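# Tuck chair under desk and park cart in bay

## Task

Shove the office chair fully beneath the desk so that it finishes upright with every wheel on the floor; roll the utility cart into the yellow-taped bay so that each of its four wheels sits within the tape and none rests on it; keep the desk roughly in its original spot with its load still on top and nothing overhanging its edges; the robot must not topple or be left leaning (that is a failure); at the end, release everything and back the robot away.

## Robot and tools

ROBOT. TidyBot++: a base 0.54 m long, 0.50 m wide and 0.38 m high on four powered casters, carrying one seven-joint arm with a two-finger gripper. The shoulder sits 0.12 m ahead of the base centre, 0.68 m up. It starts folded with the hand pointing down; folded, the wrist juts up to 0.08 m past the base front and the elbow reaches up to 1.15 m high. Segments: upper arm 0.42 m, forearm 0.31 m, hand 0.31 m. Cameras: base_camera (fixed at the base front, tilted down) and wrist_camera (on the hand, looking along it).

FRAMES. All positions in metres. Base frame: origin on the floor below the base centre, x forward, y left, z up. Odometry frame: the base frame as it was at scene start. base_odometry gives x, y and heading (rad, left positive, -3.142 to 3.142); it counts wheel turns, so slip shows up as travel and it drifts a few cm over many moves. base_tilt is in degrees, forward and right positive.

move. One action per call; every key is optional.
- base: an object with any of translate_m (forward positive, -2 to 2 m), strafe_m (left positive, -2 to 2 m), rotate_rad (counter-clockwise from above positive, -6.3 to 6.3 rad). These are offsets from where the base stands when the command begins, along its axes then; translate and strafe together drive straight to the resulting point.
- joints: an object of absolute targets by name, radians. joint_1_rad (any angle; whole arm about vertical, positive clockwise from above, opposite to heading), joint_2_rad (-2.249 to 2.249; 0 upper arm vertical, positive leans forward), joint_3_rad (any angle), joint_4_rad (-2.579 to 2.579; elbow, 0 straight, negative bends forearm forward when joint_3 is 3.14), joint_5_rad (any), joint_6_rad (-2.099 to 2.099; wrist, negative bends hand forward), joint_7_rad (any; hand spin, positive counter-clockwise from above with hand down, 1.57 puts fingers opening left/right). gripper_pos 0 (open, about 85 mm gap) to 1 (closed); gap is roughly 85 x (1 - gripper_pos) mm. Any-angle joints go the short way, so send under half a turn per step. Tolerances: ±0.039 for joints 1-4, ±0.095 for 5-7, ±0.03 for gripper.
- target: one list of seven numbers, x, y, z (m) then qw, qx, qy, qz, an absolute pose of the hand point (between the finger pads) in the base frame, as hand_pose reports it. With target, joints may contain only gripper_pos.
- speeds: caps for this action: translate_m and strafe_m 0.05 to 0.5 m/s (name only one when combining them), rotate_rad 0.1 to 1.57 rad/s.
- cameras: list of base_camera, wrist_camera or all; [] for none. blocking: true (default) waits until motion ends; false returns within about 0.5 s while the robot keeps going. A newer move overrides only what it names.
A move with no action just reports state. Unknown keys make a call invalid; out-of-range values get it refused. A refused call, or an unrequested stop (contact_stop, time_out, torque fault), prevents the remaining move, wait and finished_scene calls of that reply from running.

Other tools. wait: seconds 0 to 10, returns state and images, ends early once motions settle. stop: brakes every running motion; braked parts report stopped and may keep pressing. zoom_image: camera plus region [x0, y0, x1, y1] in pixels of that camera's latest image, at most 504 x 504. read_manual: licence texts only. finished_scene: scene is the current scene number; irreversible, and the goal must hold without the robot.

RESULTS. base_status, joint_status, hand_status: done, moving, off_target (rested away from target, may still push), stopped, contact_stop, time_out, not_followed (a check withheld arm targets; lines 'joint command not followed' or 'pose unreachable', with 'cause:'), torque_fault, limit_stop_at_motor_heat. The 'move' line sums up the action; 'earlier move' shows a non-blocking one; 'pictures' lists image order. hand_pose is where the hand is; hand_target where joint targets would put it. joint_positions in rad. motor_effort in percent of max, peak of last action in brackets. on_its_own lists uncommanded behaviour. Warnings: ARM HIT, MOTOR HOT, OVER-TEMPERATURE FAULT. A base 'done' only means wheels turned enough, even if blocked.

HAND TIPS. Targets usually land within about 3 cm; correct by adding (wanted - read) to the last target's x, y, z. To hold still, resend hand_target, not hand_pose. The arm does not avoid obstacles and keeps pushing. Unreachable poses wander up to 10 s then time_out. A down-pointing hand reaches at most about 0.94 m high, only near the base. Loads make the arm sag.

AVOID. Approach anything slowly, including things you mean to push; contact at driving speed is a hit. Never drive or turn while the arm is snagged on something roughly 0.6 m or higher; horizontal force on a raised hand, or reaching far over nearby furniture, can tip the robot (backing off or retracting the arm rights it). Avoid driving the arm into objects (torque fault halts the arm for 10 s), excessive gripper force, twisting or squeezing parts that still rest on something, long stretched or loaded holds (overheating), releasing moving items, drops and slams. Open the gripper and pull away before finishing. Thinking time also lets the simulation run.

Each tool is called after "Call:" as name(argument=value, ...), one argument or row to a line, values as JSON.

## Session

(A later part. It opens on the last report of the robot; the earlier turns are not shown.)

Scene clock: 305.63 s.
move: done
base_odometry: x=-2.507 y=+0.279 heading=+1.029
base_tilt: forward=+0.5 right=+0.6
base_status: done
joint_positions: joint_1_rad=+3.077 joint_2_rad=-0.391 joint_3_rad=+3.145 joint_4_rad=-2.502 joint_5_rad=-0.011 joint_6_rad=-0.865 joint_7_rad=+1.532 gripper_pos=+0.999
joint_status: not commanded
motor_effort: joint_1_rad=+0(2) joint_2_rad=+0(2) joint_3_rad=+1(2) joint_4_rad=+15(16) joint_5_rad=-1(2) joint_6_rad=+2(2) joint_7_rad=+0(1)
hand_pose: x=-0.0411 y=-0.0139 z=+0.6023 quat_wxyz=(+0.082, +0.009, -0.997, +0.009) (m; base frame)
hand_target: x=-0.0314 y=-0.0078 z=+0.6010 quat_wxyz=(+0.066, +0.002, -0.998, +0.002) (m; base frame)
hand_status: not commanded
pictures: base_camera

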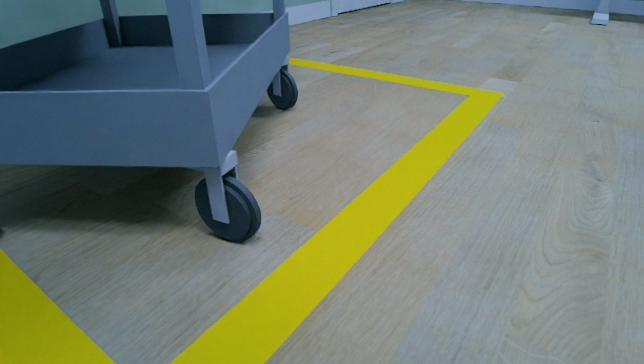

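Call:
move(
  base={"strafe_m":0.2},
  speeds={"strafe_m":0.15},
  cameras=[],
)

Call:
move(
  base={"translate_m":0.52},
  speeds={"translate_m":0.08},
  cameras=["base_camera"],
)

Call:
move(
  base={"translate_m":-0.75},
  speeds={"translate_m":0.3},
  cameras=[],
)

Call:
move(
  joints={"joint_1_rad":0,"joint_6_rad":0.0},
)

Scene clock: 308.17 s.
move: done
base_odometry: x=-2.678 y=+0.381 heading=+1.027
base_tilt: forward=+0.6 right=+0.6
base_status: done
joint_positions: joint_1_rad=+3.079 joint_2_rad=-0.392 joint_3_rad=+3.146 joint_4_rad=-2.502 joint_5_rad=-0.009 joint_6_rad=-0.871 joint_7_rad=+1.532 gripper_pos=+0.999
joint_status: not commanded
motor_effort: joint_1_rad=+1(2) joint_2_rad=+0(9) joint_3_rad=+1(2) joint_4_rad=+15(17) joint_5_rad=-1(3) joint_6_rad=+2(4) joint_7_rad=+0(1)
hand_pose: x=-0.0395 y=-0.0129 z=+0.6021 quat_wxyz=(+0.080, +0.007, -0.997, +0.009) (m; base frame)
hand_target: x=-0.0314 y=-0.0078 z=+0.6010 quat_wxyz=(+0.066, +0.002, -0.998, +0.002) (m; base frame)
hand_status: not commanded
pictures: none
No camera images: "cameras" was empty.

Scene clock: 315.20 s.
move: done
base_odometry: x=-2.409 y=+0.826 heading=+1.026
base_tilt: forward=+0.5 right=+0.5
base_status: done
joint_positions: joint_1_rad=+3.080 joint_2_rad=-0.385 joint_3_rad=+3.146 joint_4_rad=-2.502 joint_5_rad=-0.009 joint_6_rad=-0.871 joint_7_rad=+1.532 gripper_pos=+0.999
joint_status: not commanded
motor_effort: joint_1_rad=+1(2) joint_2_rad=-1(8) joint_3_rad=+1(2) joint_4_rad=+14(16) joint_5_rad=-1(2) joint_6_rad=+1(2) joint_7_rad=+0(1)
hand_pose: x=-0.0389 y=-0.0129 z=+0.6010 quat_wxyz=(+0.077, +0.007, -0.997, +0.008) (m; base frame)
hand_target: x=-0.0314 y=-0.0078 z=+0.6010 quat_wxyz=(+0.066, +0.002, -0.998, +0.002) (m; base frame)
hand_status: not commanded
pictures: base_camera

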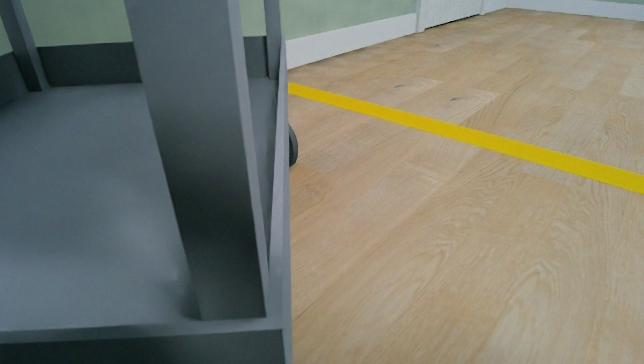

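Scene clock: 321.00 s.
move: done
base_odometry: x=-2.797 y=+0.185 heading=+1.029
base_tilt: forward=+0.7 right=+0.7
base_status: done
joint_positions: joint_1_rad=+3.082 joint_2_rad=-0.390 joint_3_rad=+3.145 joint_4_rad=-2.499 joint_5_rad=-0.007 joint_6_rad=-0.874 joint_7_rad=+1.532 gripper_pos=+0.999
joint_status: not commanded
motor_effort: joint_1_rad=+1(2) joint_2_rad=+0(13) joint_3_rad=+1(5) joint_4_rad=+15(17) joint_5_rad=-1(3) joint_6_rad=+2(4) joint_7_rad=+0(1)
hand_pose: x=-0.0398 y=-0.0120 z=+0.6026 quat_wxyz=(+0.079, +0.007, -0.997, +0.007) (m; base frame)
hand_target: x=-0.0314 y=-0.0078 z=+0.6010 quat_wxyz=(+0.066, +0.002, -0.998, +0.002) (m; base frame)
hand_status: not commanded
pictures: none
No camera images: "cameras" was empty.

Scene clock: 324.90 s.
move: done
base_odometry: x=-2.797 y=+0.185 heading=+1.029
base_tilt: forward=+0.6 right=+0.7
base_status: not commanded
joint_positions: joint_1_rad=+0.025 joint_2_rad=-0.390 joint_3_rad=+3.145 joint_4_rad=-2.499 joint_5_rad=-0.007 joint_6_rad=-0.035 joint_7_rad=+1.532 gripper_pos=+0.999
joint_status: all done
motor_effort: joint_1_rad=+0(2) joint_2_rad=-4(5) joint_3_rad=+1(2) joint_4_rad=+18(18) joint_5_rad=-1(1) joint_6_rad=+7(8) joint_7_rad=+0(1)
hand_pose: x=+0.4906 y=-0.0091 z=+0.7413 quat_wxyz=(-0.005, +0.877, -0.033, +0.479) (m; base frame)
hand_target: x=+0.4959 y=+0.0020 z=+0.7497 quat_wxyz=(-0.010, +0.870, -0.016, +0.493) (m; base frame)
hand_status: not commanded
pictures: base_camera, wrist_camera
camera_calibration:
wrist_camera: T_world_to_cam=[[-0.0138693, -0.998418, -0.0544898, 0.0450394], [-0.541781, 0.0533061, -0.838828, 0.943494], [0.840405, 0.0178875, -0.541663, 0.11749], [0, 0, 0, 1]] pos_world=[0.413053, -0.00742739, 0.857523]

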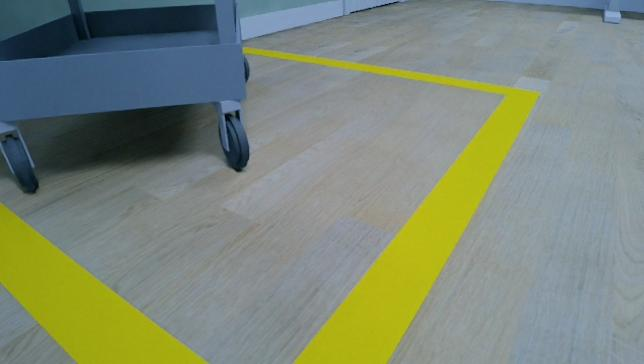

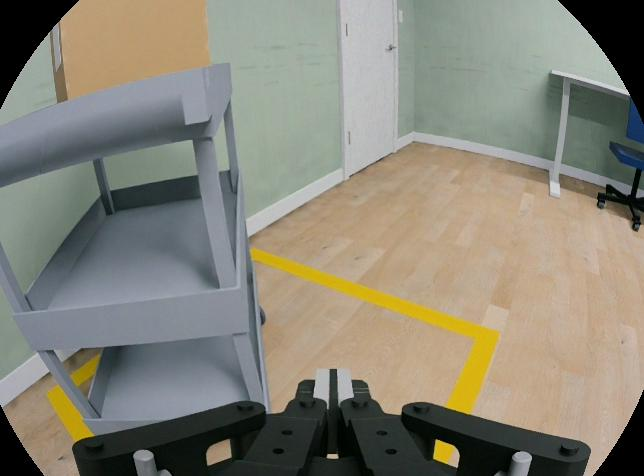

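Call:
move(
  base={"rotate_rad":0.5},
  speeds={"rotate_rad":0.4},
)

Scene clock: 326.77 s.
move: done
base_odometry: x=-2.797 y=+0.185 heading=+1.528
base_tilt: forward=+0.6 right=+0.6
base_status: done
joint_positions: joint_1_rad=+0.021 joint_2_rad=-0.390 joint_3_rad=+3.145 joint_4_rad=-2.499 joint_5_rad=-0.007 joint_6_rad=-0.032 joint_7_rad=+1.532 gripper_pos=+0.999
joint_status: not commanded
motor_effort: joint_1_rad=+1(2) joint_2_rad=-4(6) joint_3_rad=+1(2) joint_4_rad=+18(18) joint_5_rad=-1(1) joint_6_rad=+7(8) joint_7_rad=+0(1)
hand_pose: x=+0.4911 y=-0.0078 z=+0.7421 quat_wxyz=(-0.006, +0.877, -0.031, +0.480) (m; base frame)
hand_target: x=+0.4959 y=+0.0020 z=+0.7497 quat_wxyz=(-0.010, +0.870, -0.016, +0.493) (m; base frame)
hand_status: not commanded
pictures: base_camera, wrist_camera
camera_calibration:
wrist_camera: T_world_to_cam=[[-0.0102433, -0.998465, -0.0544385, 0.0445459], [-0.539559, 0.0513547, -0.84038, 0.944379], [0.841885, 0.0207645, -0.539257, 0.114939], [0, 0, 0, 1]] pos_world=[0.41324, -0.00640748, 0.858044]

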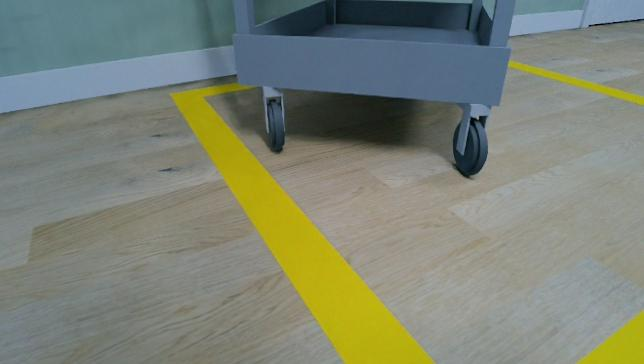

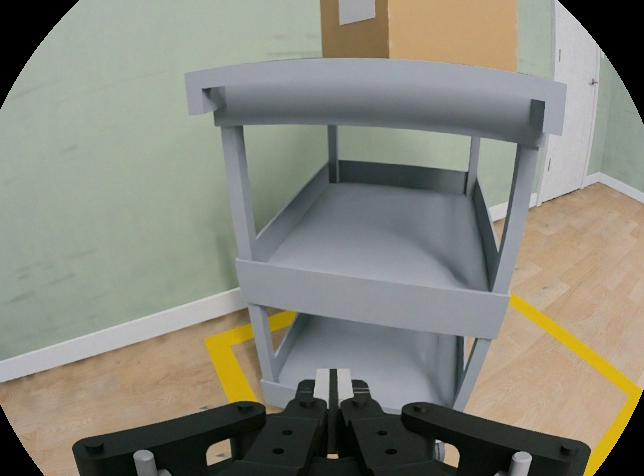

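Call:
zoom_image(
  camera="base_camera",
  region=[160, 50, 540, 190],
)

Call:
move(
  base={"strafe_m":0.45,"rotate_rad":-0.3},
  speeds={"strafe_m":0.15},
)

Scaled by 1.326.

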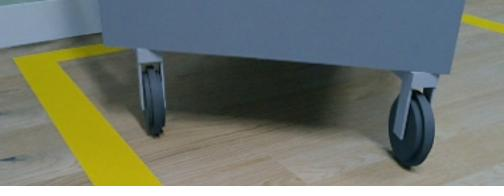

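Scene clock: 333.53 s.
move: time_out
base_odometry: x=-2.821 y=+0.186 heading=+1.420
base_tilt: forward=+0.4 right=+0.6
base_status: strafe_m time_out (by the wheels' count: +0.023 of +0.450); rotate_rad time_out (by the wheels' count: -0.108 of -0.300)
joint_positions: joint_1_rad=+0.017 joint_2_rad=-0.391 joint_3_rad=+3.142 joint_4_rad=-2.499 joint_5_rad=-0.007 joint_6_rad=-0.029 joint_7_rad=+1.532 gripper_pos=+0.999
joint_status: not commanded
motor_effort: joint_1_rad=+1(5) joint_2_rad=-4(10) joint_3_rad=+1(8) joint_4_rad=+17(19) joint_5_rad=-1(1) joint_6_rad=+7(8) joint_7_rad=+0(1)
hand_pose: x=+0.4916 y=-0.0049 z=+0.7430 quat_wxyz=(-0.007, +0.876, -0.027, +0.481) (m; base frame)
hand_target: x=+0.4959 y=+0.0020 z=+0.7497 quat_wxyz=(-0.010, +0.870, -0.016, +0.493) (m; base frame)
hand_status: not commanded
pictures: base_camera, wrist_camera
camera_calibration:
wrist_camera: T_world_to_cam=[[-0.0024465, -0.998589, -0.0530394, 0.0426374], [-0.537001, 0.0460551, -0.842323, 0.945453], [0.843578, 0.0264215, -0.536356, 0.112065], [0, 0, 0, 1]] pos_world=[0.413279, -0.00392665, 0.858745]

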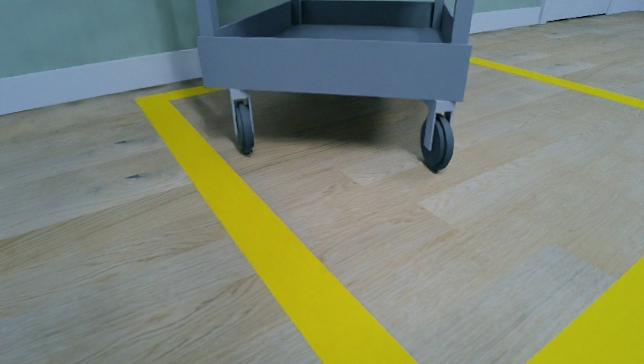

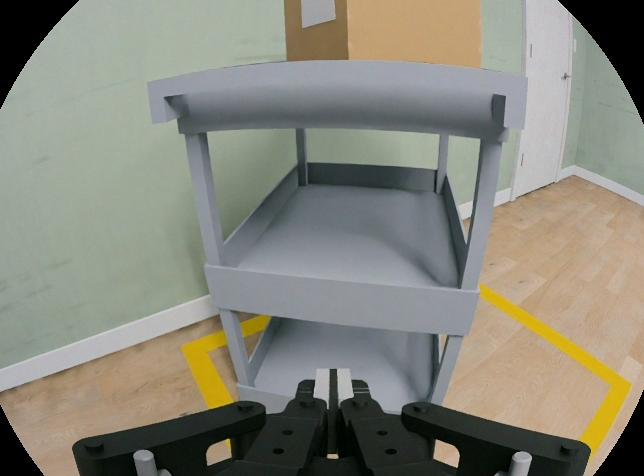

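Call:
move(
  base={"strafe_m":-1.5,"translate_m":-0.15},
  cameras=[],
)

Call:
move(
  base={"translate_m":0.6,"rotate_rad":0.75},
)

Scene clock: 338.00 s.
move: done
base_odometry: x=-1.360 y=-0.187 heading=+1.420
base_tilt: forward=+0.6 right=+0.5
base_status: done
joint_positions: joint_1_rad=+0.017 joint_2_rad=-0.391 joint_3_rad=+3.142 joint_4_rad=-2.499 joint_5_rad=-0.007 joint_6_rad=-0.029 joint_7_rad=+1.532 gripper_pos=+0.999
joint_status: not commanded
motor_effort: joint_1_rad=+0(2) joint_2_rad=-4(5) joint_3_rad=+1(3) joint_4_rad=+18(19) joint_5_rad=-1(1) joint_6_rad=+7(8) joint_7_rad=+0(1)
hand_pose: x=+0.4916 y=-0.0049 z=+0.7430 quat_wxyz=(-0.007, +0.876, -0.027, +0.481) (m; base frame)
hand_target: x=+0.4959 y=+0.0020 z=+0.7497 quat_wxyz=(-0.010, +0.870, -0.016, +0.493) (m; base frame)
hand_status: not commanded
pictures: none
No camera images: "cameras" was empty.

Scene clock: 340.73 s.
move: done
base_odometry: x=-1.270 y=+0.406 heading=+2.170
base_tilt: forward=+0.5 right=+0.5
base_status: done
joint_positions: joint_1_rad=+0.016 joint_2_rad=-0.389 joint_3_rad=+3.142 joint_4_rad=-2.499 joint_5_rad=-0.007 joint_6_rad=-0.028 joint_7_rad=+1.532 gripper_pos=+0.999
joint_status: not commanded
motor_effort: joint_1_rad=+0(2) joint_2_rad=-4(6) joint_3_rad=+1(2) joint_4_rad=+18(19) joint_5_rad=-1(1) joint_6_rad=+7(8) joint_7_rad=+0(1)
hand_pose: x=+0.4918 y=-0.0046 z=+0.7425 quat_wxyz=(-0.007, +0.876, -0.027, +0.481) (m; base frame)
hand_target: x=+0.4959 y=+0.0020 z=+0.7497 quat_wxyz=(-0.010, +0.870, -0.016, +0.493) (m; base frame)
hand_status: not commanded
pictures: base_camera, wrist_camera
camera_calibration:
wrist_camera: T_world_to_cam=[[-0.00157502, -0.998592, -0.0530181, 0.0425117], [-0.537937, 0.0455395, -0.841754, 0.9452], [0.842984, 0.0271946, -0.537251, 0.112547], [0, 0, 0, 1]] pos_world=[0.413649, -0.00365276, 0.858346]

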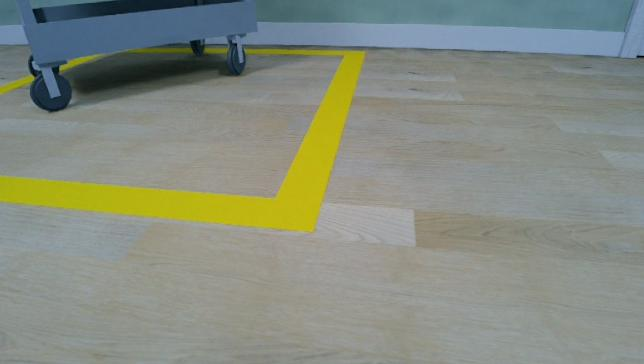

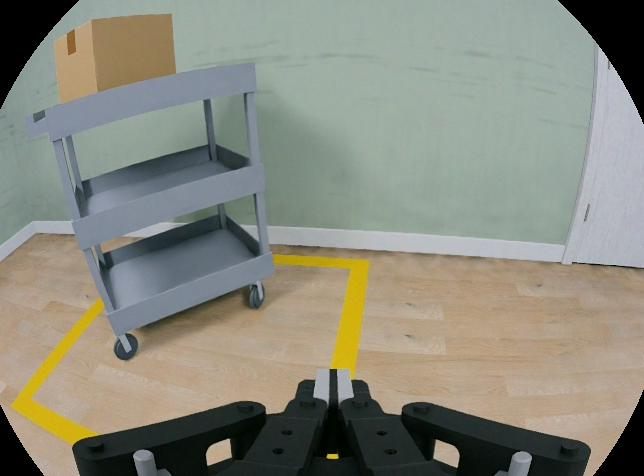

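Call:
zoom_image(
  camera="base_camera",
  region=[0, 20, 280, 120],
)

Scaled by 1.800.

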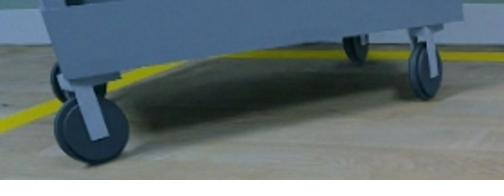

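Call:
move(
  target=[0.55, 0.22, 0.89, 0, 0.7071, 0.7071, 0],
)

Call:
move(
  base={"translate_m":0.75},
  speeds={"translate_m":0.2},
)

Scene clock: 346.60 s.
move: off_target
base_odometry: x=-1.270 y=+0.406 heading=+2.170
base_tilt: forward=+0.6 right=+0.5
base_status: not commanded
joint_positions: joint_1_rad=-0.382 joint_2_rad=+0.523 joint_3_rad=+2.965 joint_4_rad=-0.545 joint_5_rad=+0.056 joint_6_rad=-2.047 joint_7_rad=+2.558 gripper_pos=+0.999
joint_status: not commanded
motor_effort: joint_1_rad=+1(2) joint_2_rad=-34(34) joint_3_rad=-1(1) joint_4_rad=+13(20) joint_5_rad=-1(1) joint_6_rad=+0(8) joint_7_rad=-1(1)
hand_pose: x=+0.5572 y=+0.2229 z=+0.8891 quat_wxyz=(-0.015, +0.733, +0.680, +0.020) (m; base frame)
hand_target: x=+0.5500 y=+0.2200 z=+0.8900 quat_wxyz=(+0.000, +0.707, +0.707, +0.000) (m; base frame)
hand_status: off_target (0.008 m and 5.2 deg from the pose sent, 0.275 m and 106.2 deg at the start)
pictures: base_camera, wrist_camera
camera_calibration:
wrist_camera: T_world_to_cam=[[0.997238, -0.0651122, -0.0357246, -0.502415], [-0.0667958, -0.996604, -0.0481549, 0.357573], [-0.0324678, 0.0504081, -0.998201, 1.02241], [0, 0, 0, 1]] pos_world=[0.558107, 0.272108, 1.01984]

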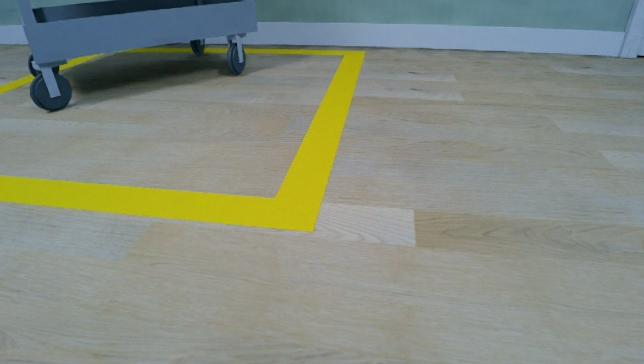

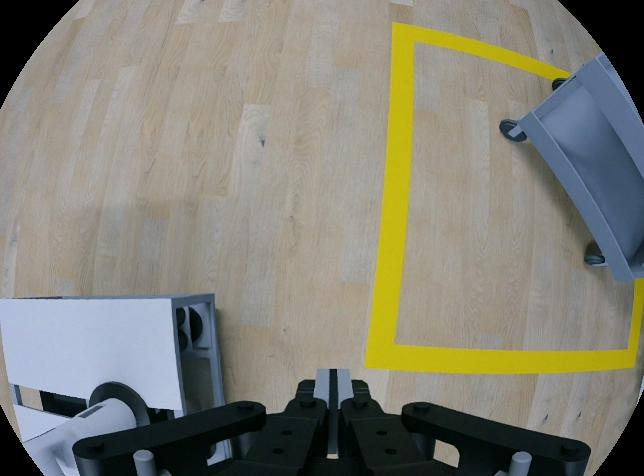

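Scene clock: 351.07 s.
move: done
base_odometry: x=-1.692 y=+1.026 heading=+2.170
base_tilt: forward=+0.6 right=+0.5
base_status: done
joint_positions: joint_1_rad=-0.389 joint_2_rad=+0.537 joint_3_rad=+2.961 joint_4_rad=-0.544 joint_5_rad=+0.059 joint_6_rad=-2.053 joint_7_rad=+2.559 gripper_pos=+0.999
joint_status: not commanded
motor_effort: joint_1_rad=+1(2) joint_2_rad=-35(38) joint_3_rad=-1(2) joint_4_rad=+14(14) joint_5_rad=-2(2) joint_6_rad=+0(1) joint_7_rad=+0(1)
hand_pose: x=+0.5568 y=+0.2260 z=+0.8828 quat_wxyz=(-0.018, +0.730, +0.683, +0.011) (m; base frame)
hand_target: x=+0.5500 y=+0.2200 z=+0.8900 quat_wxyz=(+0.000, +0.707, +0.707, +0.000) (m; base frame)
hand_status: not commanded
pictures: base_camera, wrist_camera
camera_calibration:
wrist_camera: T_world_to_cam=[[0.997095, -0.056694, -0.0508689, -0.490527], [-0.058696, -0.997523, -0.0387647, 0.347751], [-0.0485451, 0.0416379, -0.997953, 1.02674], [0, 0, 0, 1]] pos_world=[0.559357, 0.276328, 1.01317]

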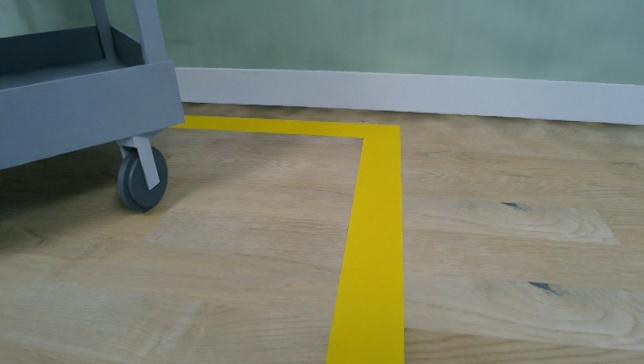

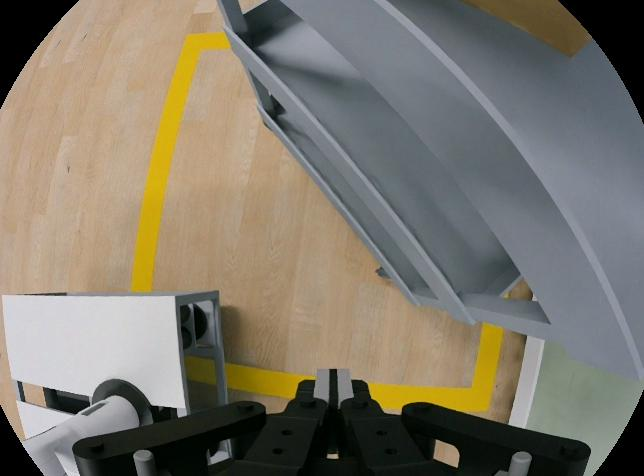

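Call:
move(
  base={"translate_m":0.24,"strafe_m":0.06},
  speeds={"translate_m":0.08},
)

Call:
move(
  target=[0.545, 0.215, 0.80, 0, 0.7071, 0.7071, 0],
)

Scene clock: 354.83 s.
move: done
base_odometry: x=-1.877 y=+1.191 heading=+2.169
base_tilt: forward=+0.6 right=+0.5
base_status: done
joint_positions: joint_1_rad=-0.389 joint_2_rad=+0.537 joint_3_rad=+2.961 joint_4_rad=-0.543 joint_5_rad=+0.059 joint_6_rad=-2.055 joint_7_rad=+2.559 gripper_pos=+0.999
joint_status: not commanded
motor_effort: joint_1_rad=+0(2) joint_2_rad=-34(37) joint_3_rad=+0(1) joint_4_rad=+14(14) joint_5_rad=-1(2) joint_6_rad=+0(1) joint_7_rad=+0(1)
hand_pose: x=+0.5563 y=+0.2260 z=+0.8830 quat_wxyz=(-0.018, +0.730, +0.683, +0.010) (m; base frame)
hand_target: x=+0.5500 y=+0.2200 z=+0.8900 quat_wxyz=(+0.000, +0.707, +0.707, +0.000) (m; base frame)
hand_status: not commanded
pictures: base_camera, wrist_camera
camera_calibration:
wrist_camera: T_world_to_cam=[[0.997074, -0.0561368, -0.0518892, -0.489263], [-0.058145, -0.997583, -0.038038, 0.346734], [-0.0496284, 0.0409438, -0.997928, 1.02757], [0, 0, 0, 1]] pos_world=[0.55899, 0.276358, 1.01325]

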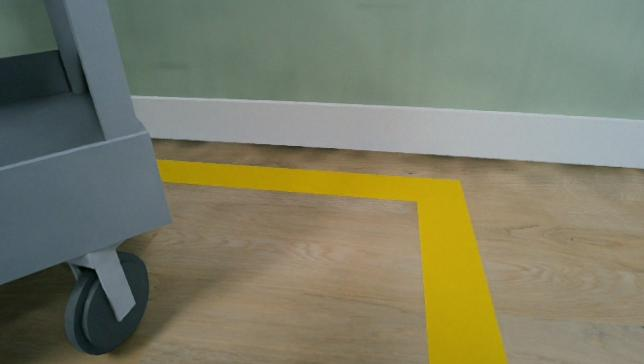

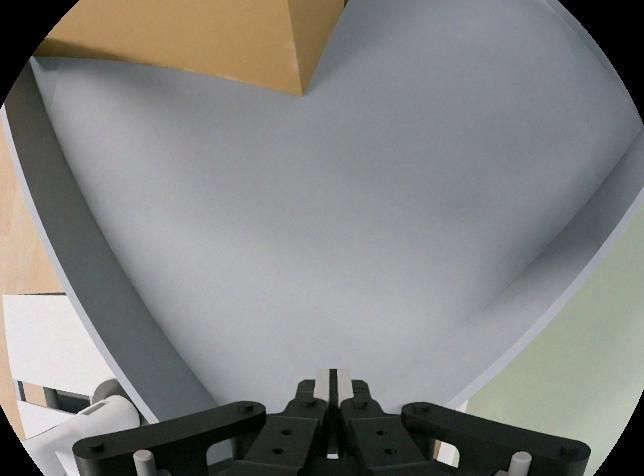

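Scene clock: 356.53 s.
move: off_target
base_odometry: x=-1.877 y=+1.191 heading=+2.169
base_tilt: forward=+0.5 right=+0.6
base_status: not commanded
joint_positions: joint_1_rad=-0.330 joint_2_rad=+0.424 joint_3_rad=+2.868 joint_4_rad=-0.996 joint_5_rad=+0.063 joint_6_rad=-1.757 joint_7_rad=+2.559 gripper_pos=+0.999
joint_status: not commanded
motor_effort: joint_1_rad=+1(1) joint_2_rad=-30(35) joint_3_rad=-1(2) joint_4_rad=+14(15) joint_5_rad=-2(2) joint_6_rad=+0(1) joint_7_rad=+0(1)
hand_pose: x=+0.5280 y=+0.2302 z=+0.8071 quat_wxyz=(-0.026, +0.711, +0.702, -0.006) (m; base frame)
hand_target: x=+0.5450 y=+0.2150 z=+0.8000 quat_wxyz=(+0.000, +0.707, +0.707, +0.000) (m; base frame)
hand_status: off_target (0.024 m and 3.2 deg from the pose sent, 0.084 m and 4.5 deg at the start)
pictures: base_camera, wrist_camera
camera_calibration:
wrist_camera: T_world_to_cam=[[0.996343, -0.00227732, -0.0854153, -0.4497], [-0.00464157, -0.999611, -0.0274911, 0.310133], [-0.0853195, 0.027787, -0.995966, 0.970565], [0, 0, 0, 1]] pos_world=[0.532303, 0.282019, 0.936764]

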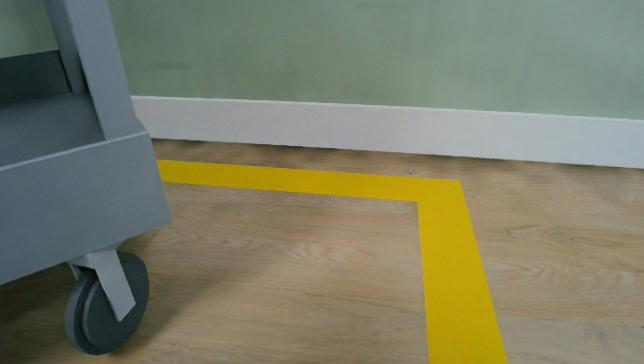

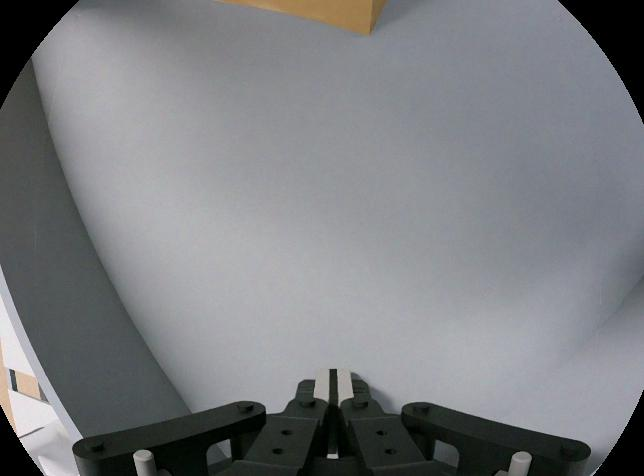

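Call:
move(
  base={"translate_m":-0.22},
  speeds={"translate_m":0.05},
)

Scene clock: 361.50 s.
move: done
base_odometry: x=-1.753 y=+1.009 heading=+2.169
base_tilt: forward=+0.5 right=+0.6
base_status: done
joint_positions: joint_1_rad=-0.316 joint_2_rad=+0.420 joint_3_rad=+2.855 joint_4_rad=-1.004 joint_5_rad=+0.079 joint_6_rad=-1.715 joint_7_rad=+2.559 gripper_pos=+0.999
joint_status: not commanded
motor_effort: joint_1_rad=+1(5) joint_2_rad=-30(32) joint_3_rad=-1(3) joint_4_rad=+14(16) joint_5_rad=-1(4) joint_6_rad=+1(5) joint_7_rad=+0(1)
hand_pose: x=+0.5395 y=+0.2307 z=+0.8066 quat_wxyz=(-0.017, +0.713, +0.701, +0.012) (m; base frame)
hand_target: x=+0.5450 y=+0.2150 z=+0.8000 quat_wxyz=(+0.000, +0.707, +0.707, +0.000) (m; base frame)
hand_status: not commanded
pictures: base_camera, wrist_camera
camera_calibration:
wrist_camera: T_world_to_cam=[[0.998858, -0.00632909, -0.0473553, -0.492291], [-0.00816867, -0.999215, -0.0387543, 0.32156], [-0.0470729, 0.0390969, -0.998126, 0.949596], [0, 0, 0, 1]] pos_world=[0.539055, 0.281065, 0.936965]

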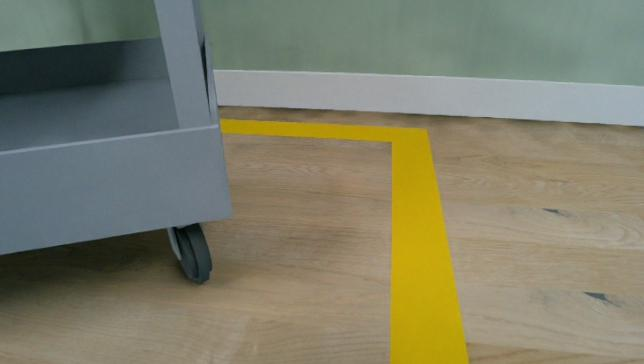

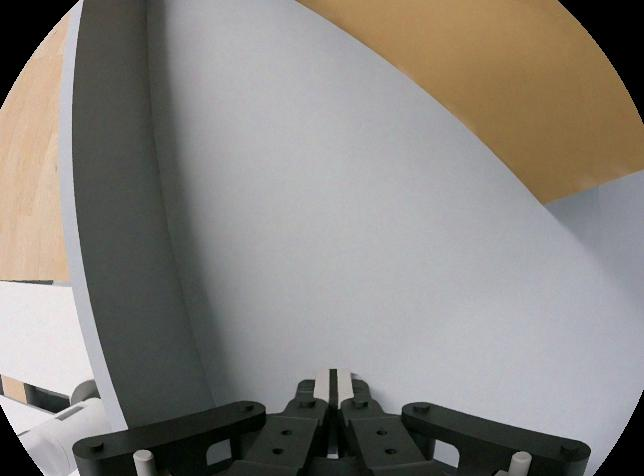

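Call:
move(
  base={"translate_m":-0.06},
  speeds={"translate_m":0.05},
  cameras=[],
)

Call:
move(
  base={"translate_m":0.05},
  speeds={"translate_m":0.05},
  cameras=[],
)

Call:
move(
  target=[0.55, 0.22, 0.90, 0, 0.7071, 0.7071, 0],
  cameras=[],
)

Call:
move(
  base={"translate_m":-0.9},
  speeds={"translate_m":0.25},
)

Call:
zoom_image(
  camera="base_camera",
  region=[0, 20, 280, 140],
)

Scene clock: 363.37 s.
move: done
base_odometry: x=-1.720 y=+0.959 heading=+2.169
base_tilt: forward=+0.5 right=+0.6
base_status: done
joint_positions: joint_1_rad=-0.313 joint_2_rad=+0.419 joint_3_rad=+2.855 joint_4_rad=-1.006 joint_5_rad=+0.085 joint_6_rad=-1.707 joint_7_rad=+2.559 gripper_pos=+0.999
joint_status: not commanded
motor_effort: joint_1_rad=+0(3) joint_2_rad=-30(32) joint_3_rad=-1(3) joint_4_rad=+15(16) joint_5_rad=-1(4) joint_6_rad=+1(5) joint_7_rad=-1(1)
hand_pose: x=+0.5429 y=+0.2289 z=+0.8067 quat_wxyz=(-0.013, +0.714, +0.700, +0.015) (m; base frame)
hand_target: x=+0.5450 y=+0.2150 z=+0.8000 quat_wxyz=(+0.000, +0.707, +0.707, +0.000) (m; base frame)
hand_status: not commanded
pictures: none
No camera images: "cameras" was empty.

Scene clock: 364.83 s.
move: done
base_odometry: x=-1.748 y=+1.000 heading=+2.169
base_tilt: forward=+0.5 right=+0.6
base_status: done
joint_positions: joint_1_rad=-0.313 joint_2_rad=+0.419 joint_3_rad=+2.855 joint_4_rad=-1.007 joint_5_rad=+0.085 joint_6_rad=-1.707 joint_7_rad=+2.559 gripper_pos=+0.999
joint_status: not commanded
motor_effort: joint_1_rad=+1(4) joint_2_rad=-30(31) joint_3_rad=-1(2) joint_4_rad=+14(16) joint_5_rad=-1(2) joint_6_rad=+0(2) joint_7_rad=+0(1)
hand_pose: x=+0.5427 y=+0.2288 z=+0.8067 quat_wxyz=(-0.013, +0.714, +0.700, +0.015) (m; base frame)
hand_target: x=+0.5450 y=+0.2150 z=+0.8000 quat_wxyz=(+0.000, +0.707, +0.707, +0.000) (m; base frame)
hand_status: not commanded
pictures: none
No camera images: "cameras" was empty.

Scene clock: 366.63 s.
move: off_target
base_odometry: x=-1.748 y=+1.000 heading=+2.169
base_tilt: forward=+0.5 right=+0.6
base_status: not commanded
joint_positions: joint_1_rad=-0.398 joint_2_rad=+0.543 joint_3_rad=+2.960 joint_4_rad=-0.462 joint_5_rad=+0.085 joint_6_rad=-2.065 joint_7_rad=+2.569 gripper_pos=+0.999
joint_status: not commanded
motor_effort: joint_1_rad=+1(1) joint_2_rad=-33(34) joint_3_rad=+0(2) joint_4_rad=+13(17) joint_5_rad=-1(2) joint_6_rad=+1(2) joint_7_rad=+0(1)
hand_pose: x=+0.5676 y=+0.2273 z=+0.9029 quat_wxyz=(-0.001, +0.729, +0.683, +0.040) (m; base frame)
hand_target: x=+0.5612 y=+0.2262 z=+0.9003 quat_wxyz=(+0.006, +0.707, +0.707, +0.020) (m; base frame)
hand_status: off_target (0.019 m and 5.9 deg from the pose sent, 0.094 m and 2.5 deg at the start; a joint's target at an end of its range on 46 of 46 steps)
pictures: none
No camera images: "cameras" was empty.

Scene clock: 371.03 s.
move: done
base_odometry: x=-1.241 y=+0.256 heading=+2.169
base_tilt: forward=+0.6 right=+0.5
base_status: done
joint_positions: joint_1_rad=-0.406 joint_2_rad=+0.557 joint_3_rad=+2.963 joint_4_rad=-0.460 joint_5_rad=+0.085 joint_6_rad=-2.070 joint_7_rad=+2.569 gripper_pos=+0.999
joint_status: not commanded
motor_effort: joint_1_rad=+2(2) joint_2_rad=-35(38) joint_3_rad=+0(2) joint_4_rad=+13(14) joint_5_rad=-1(2) joint_6_rad=+0(1) joint_7_rad=+0(1)
hand_pose: x=+0.5679 y=+0.2307 z=+0.8961 quat_wxyz=(-0.004, +0.728, +0.685, +0.031) (m; base frame)
hand_target: x=+0.5612 y=+0.2262 z=+0.9003 quat_wxyz=(+0.006, +0.707, +0.707, +0.020) (m; base frame)
hand_status: not commanded
pictures: base_camera, wrist_camera
camera_calibration:
wrist_camera: T_world_to_cam=[[0.998721, -0.05052, -0.00207391, -0.546773], [-0.0505612, -0.997549, -0.0483777, 0.357546], [0.000375213, 0.0484207, -0.998827, 1.01174], [0, 0, 0, 1]] pos_world=[0.563772, 0.280058, 1.02671]

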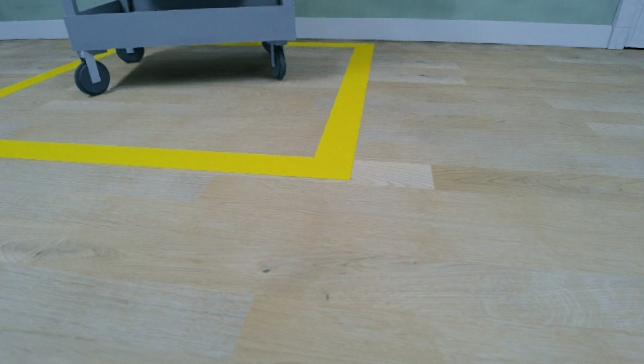

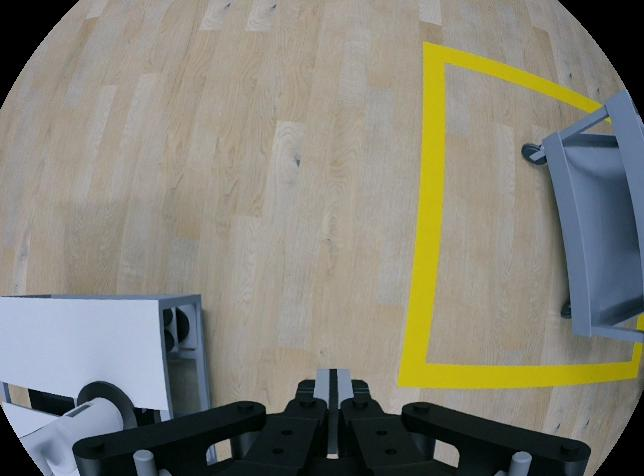

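Scaled by 1.800.

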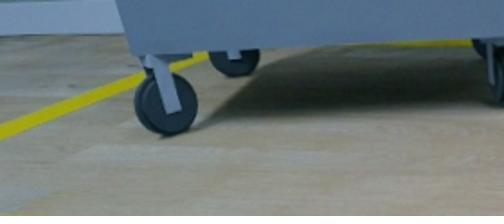

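Call:
finished_scene(
  scene=2,
)

The scene is finished: the task was done.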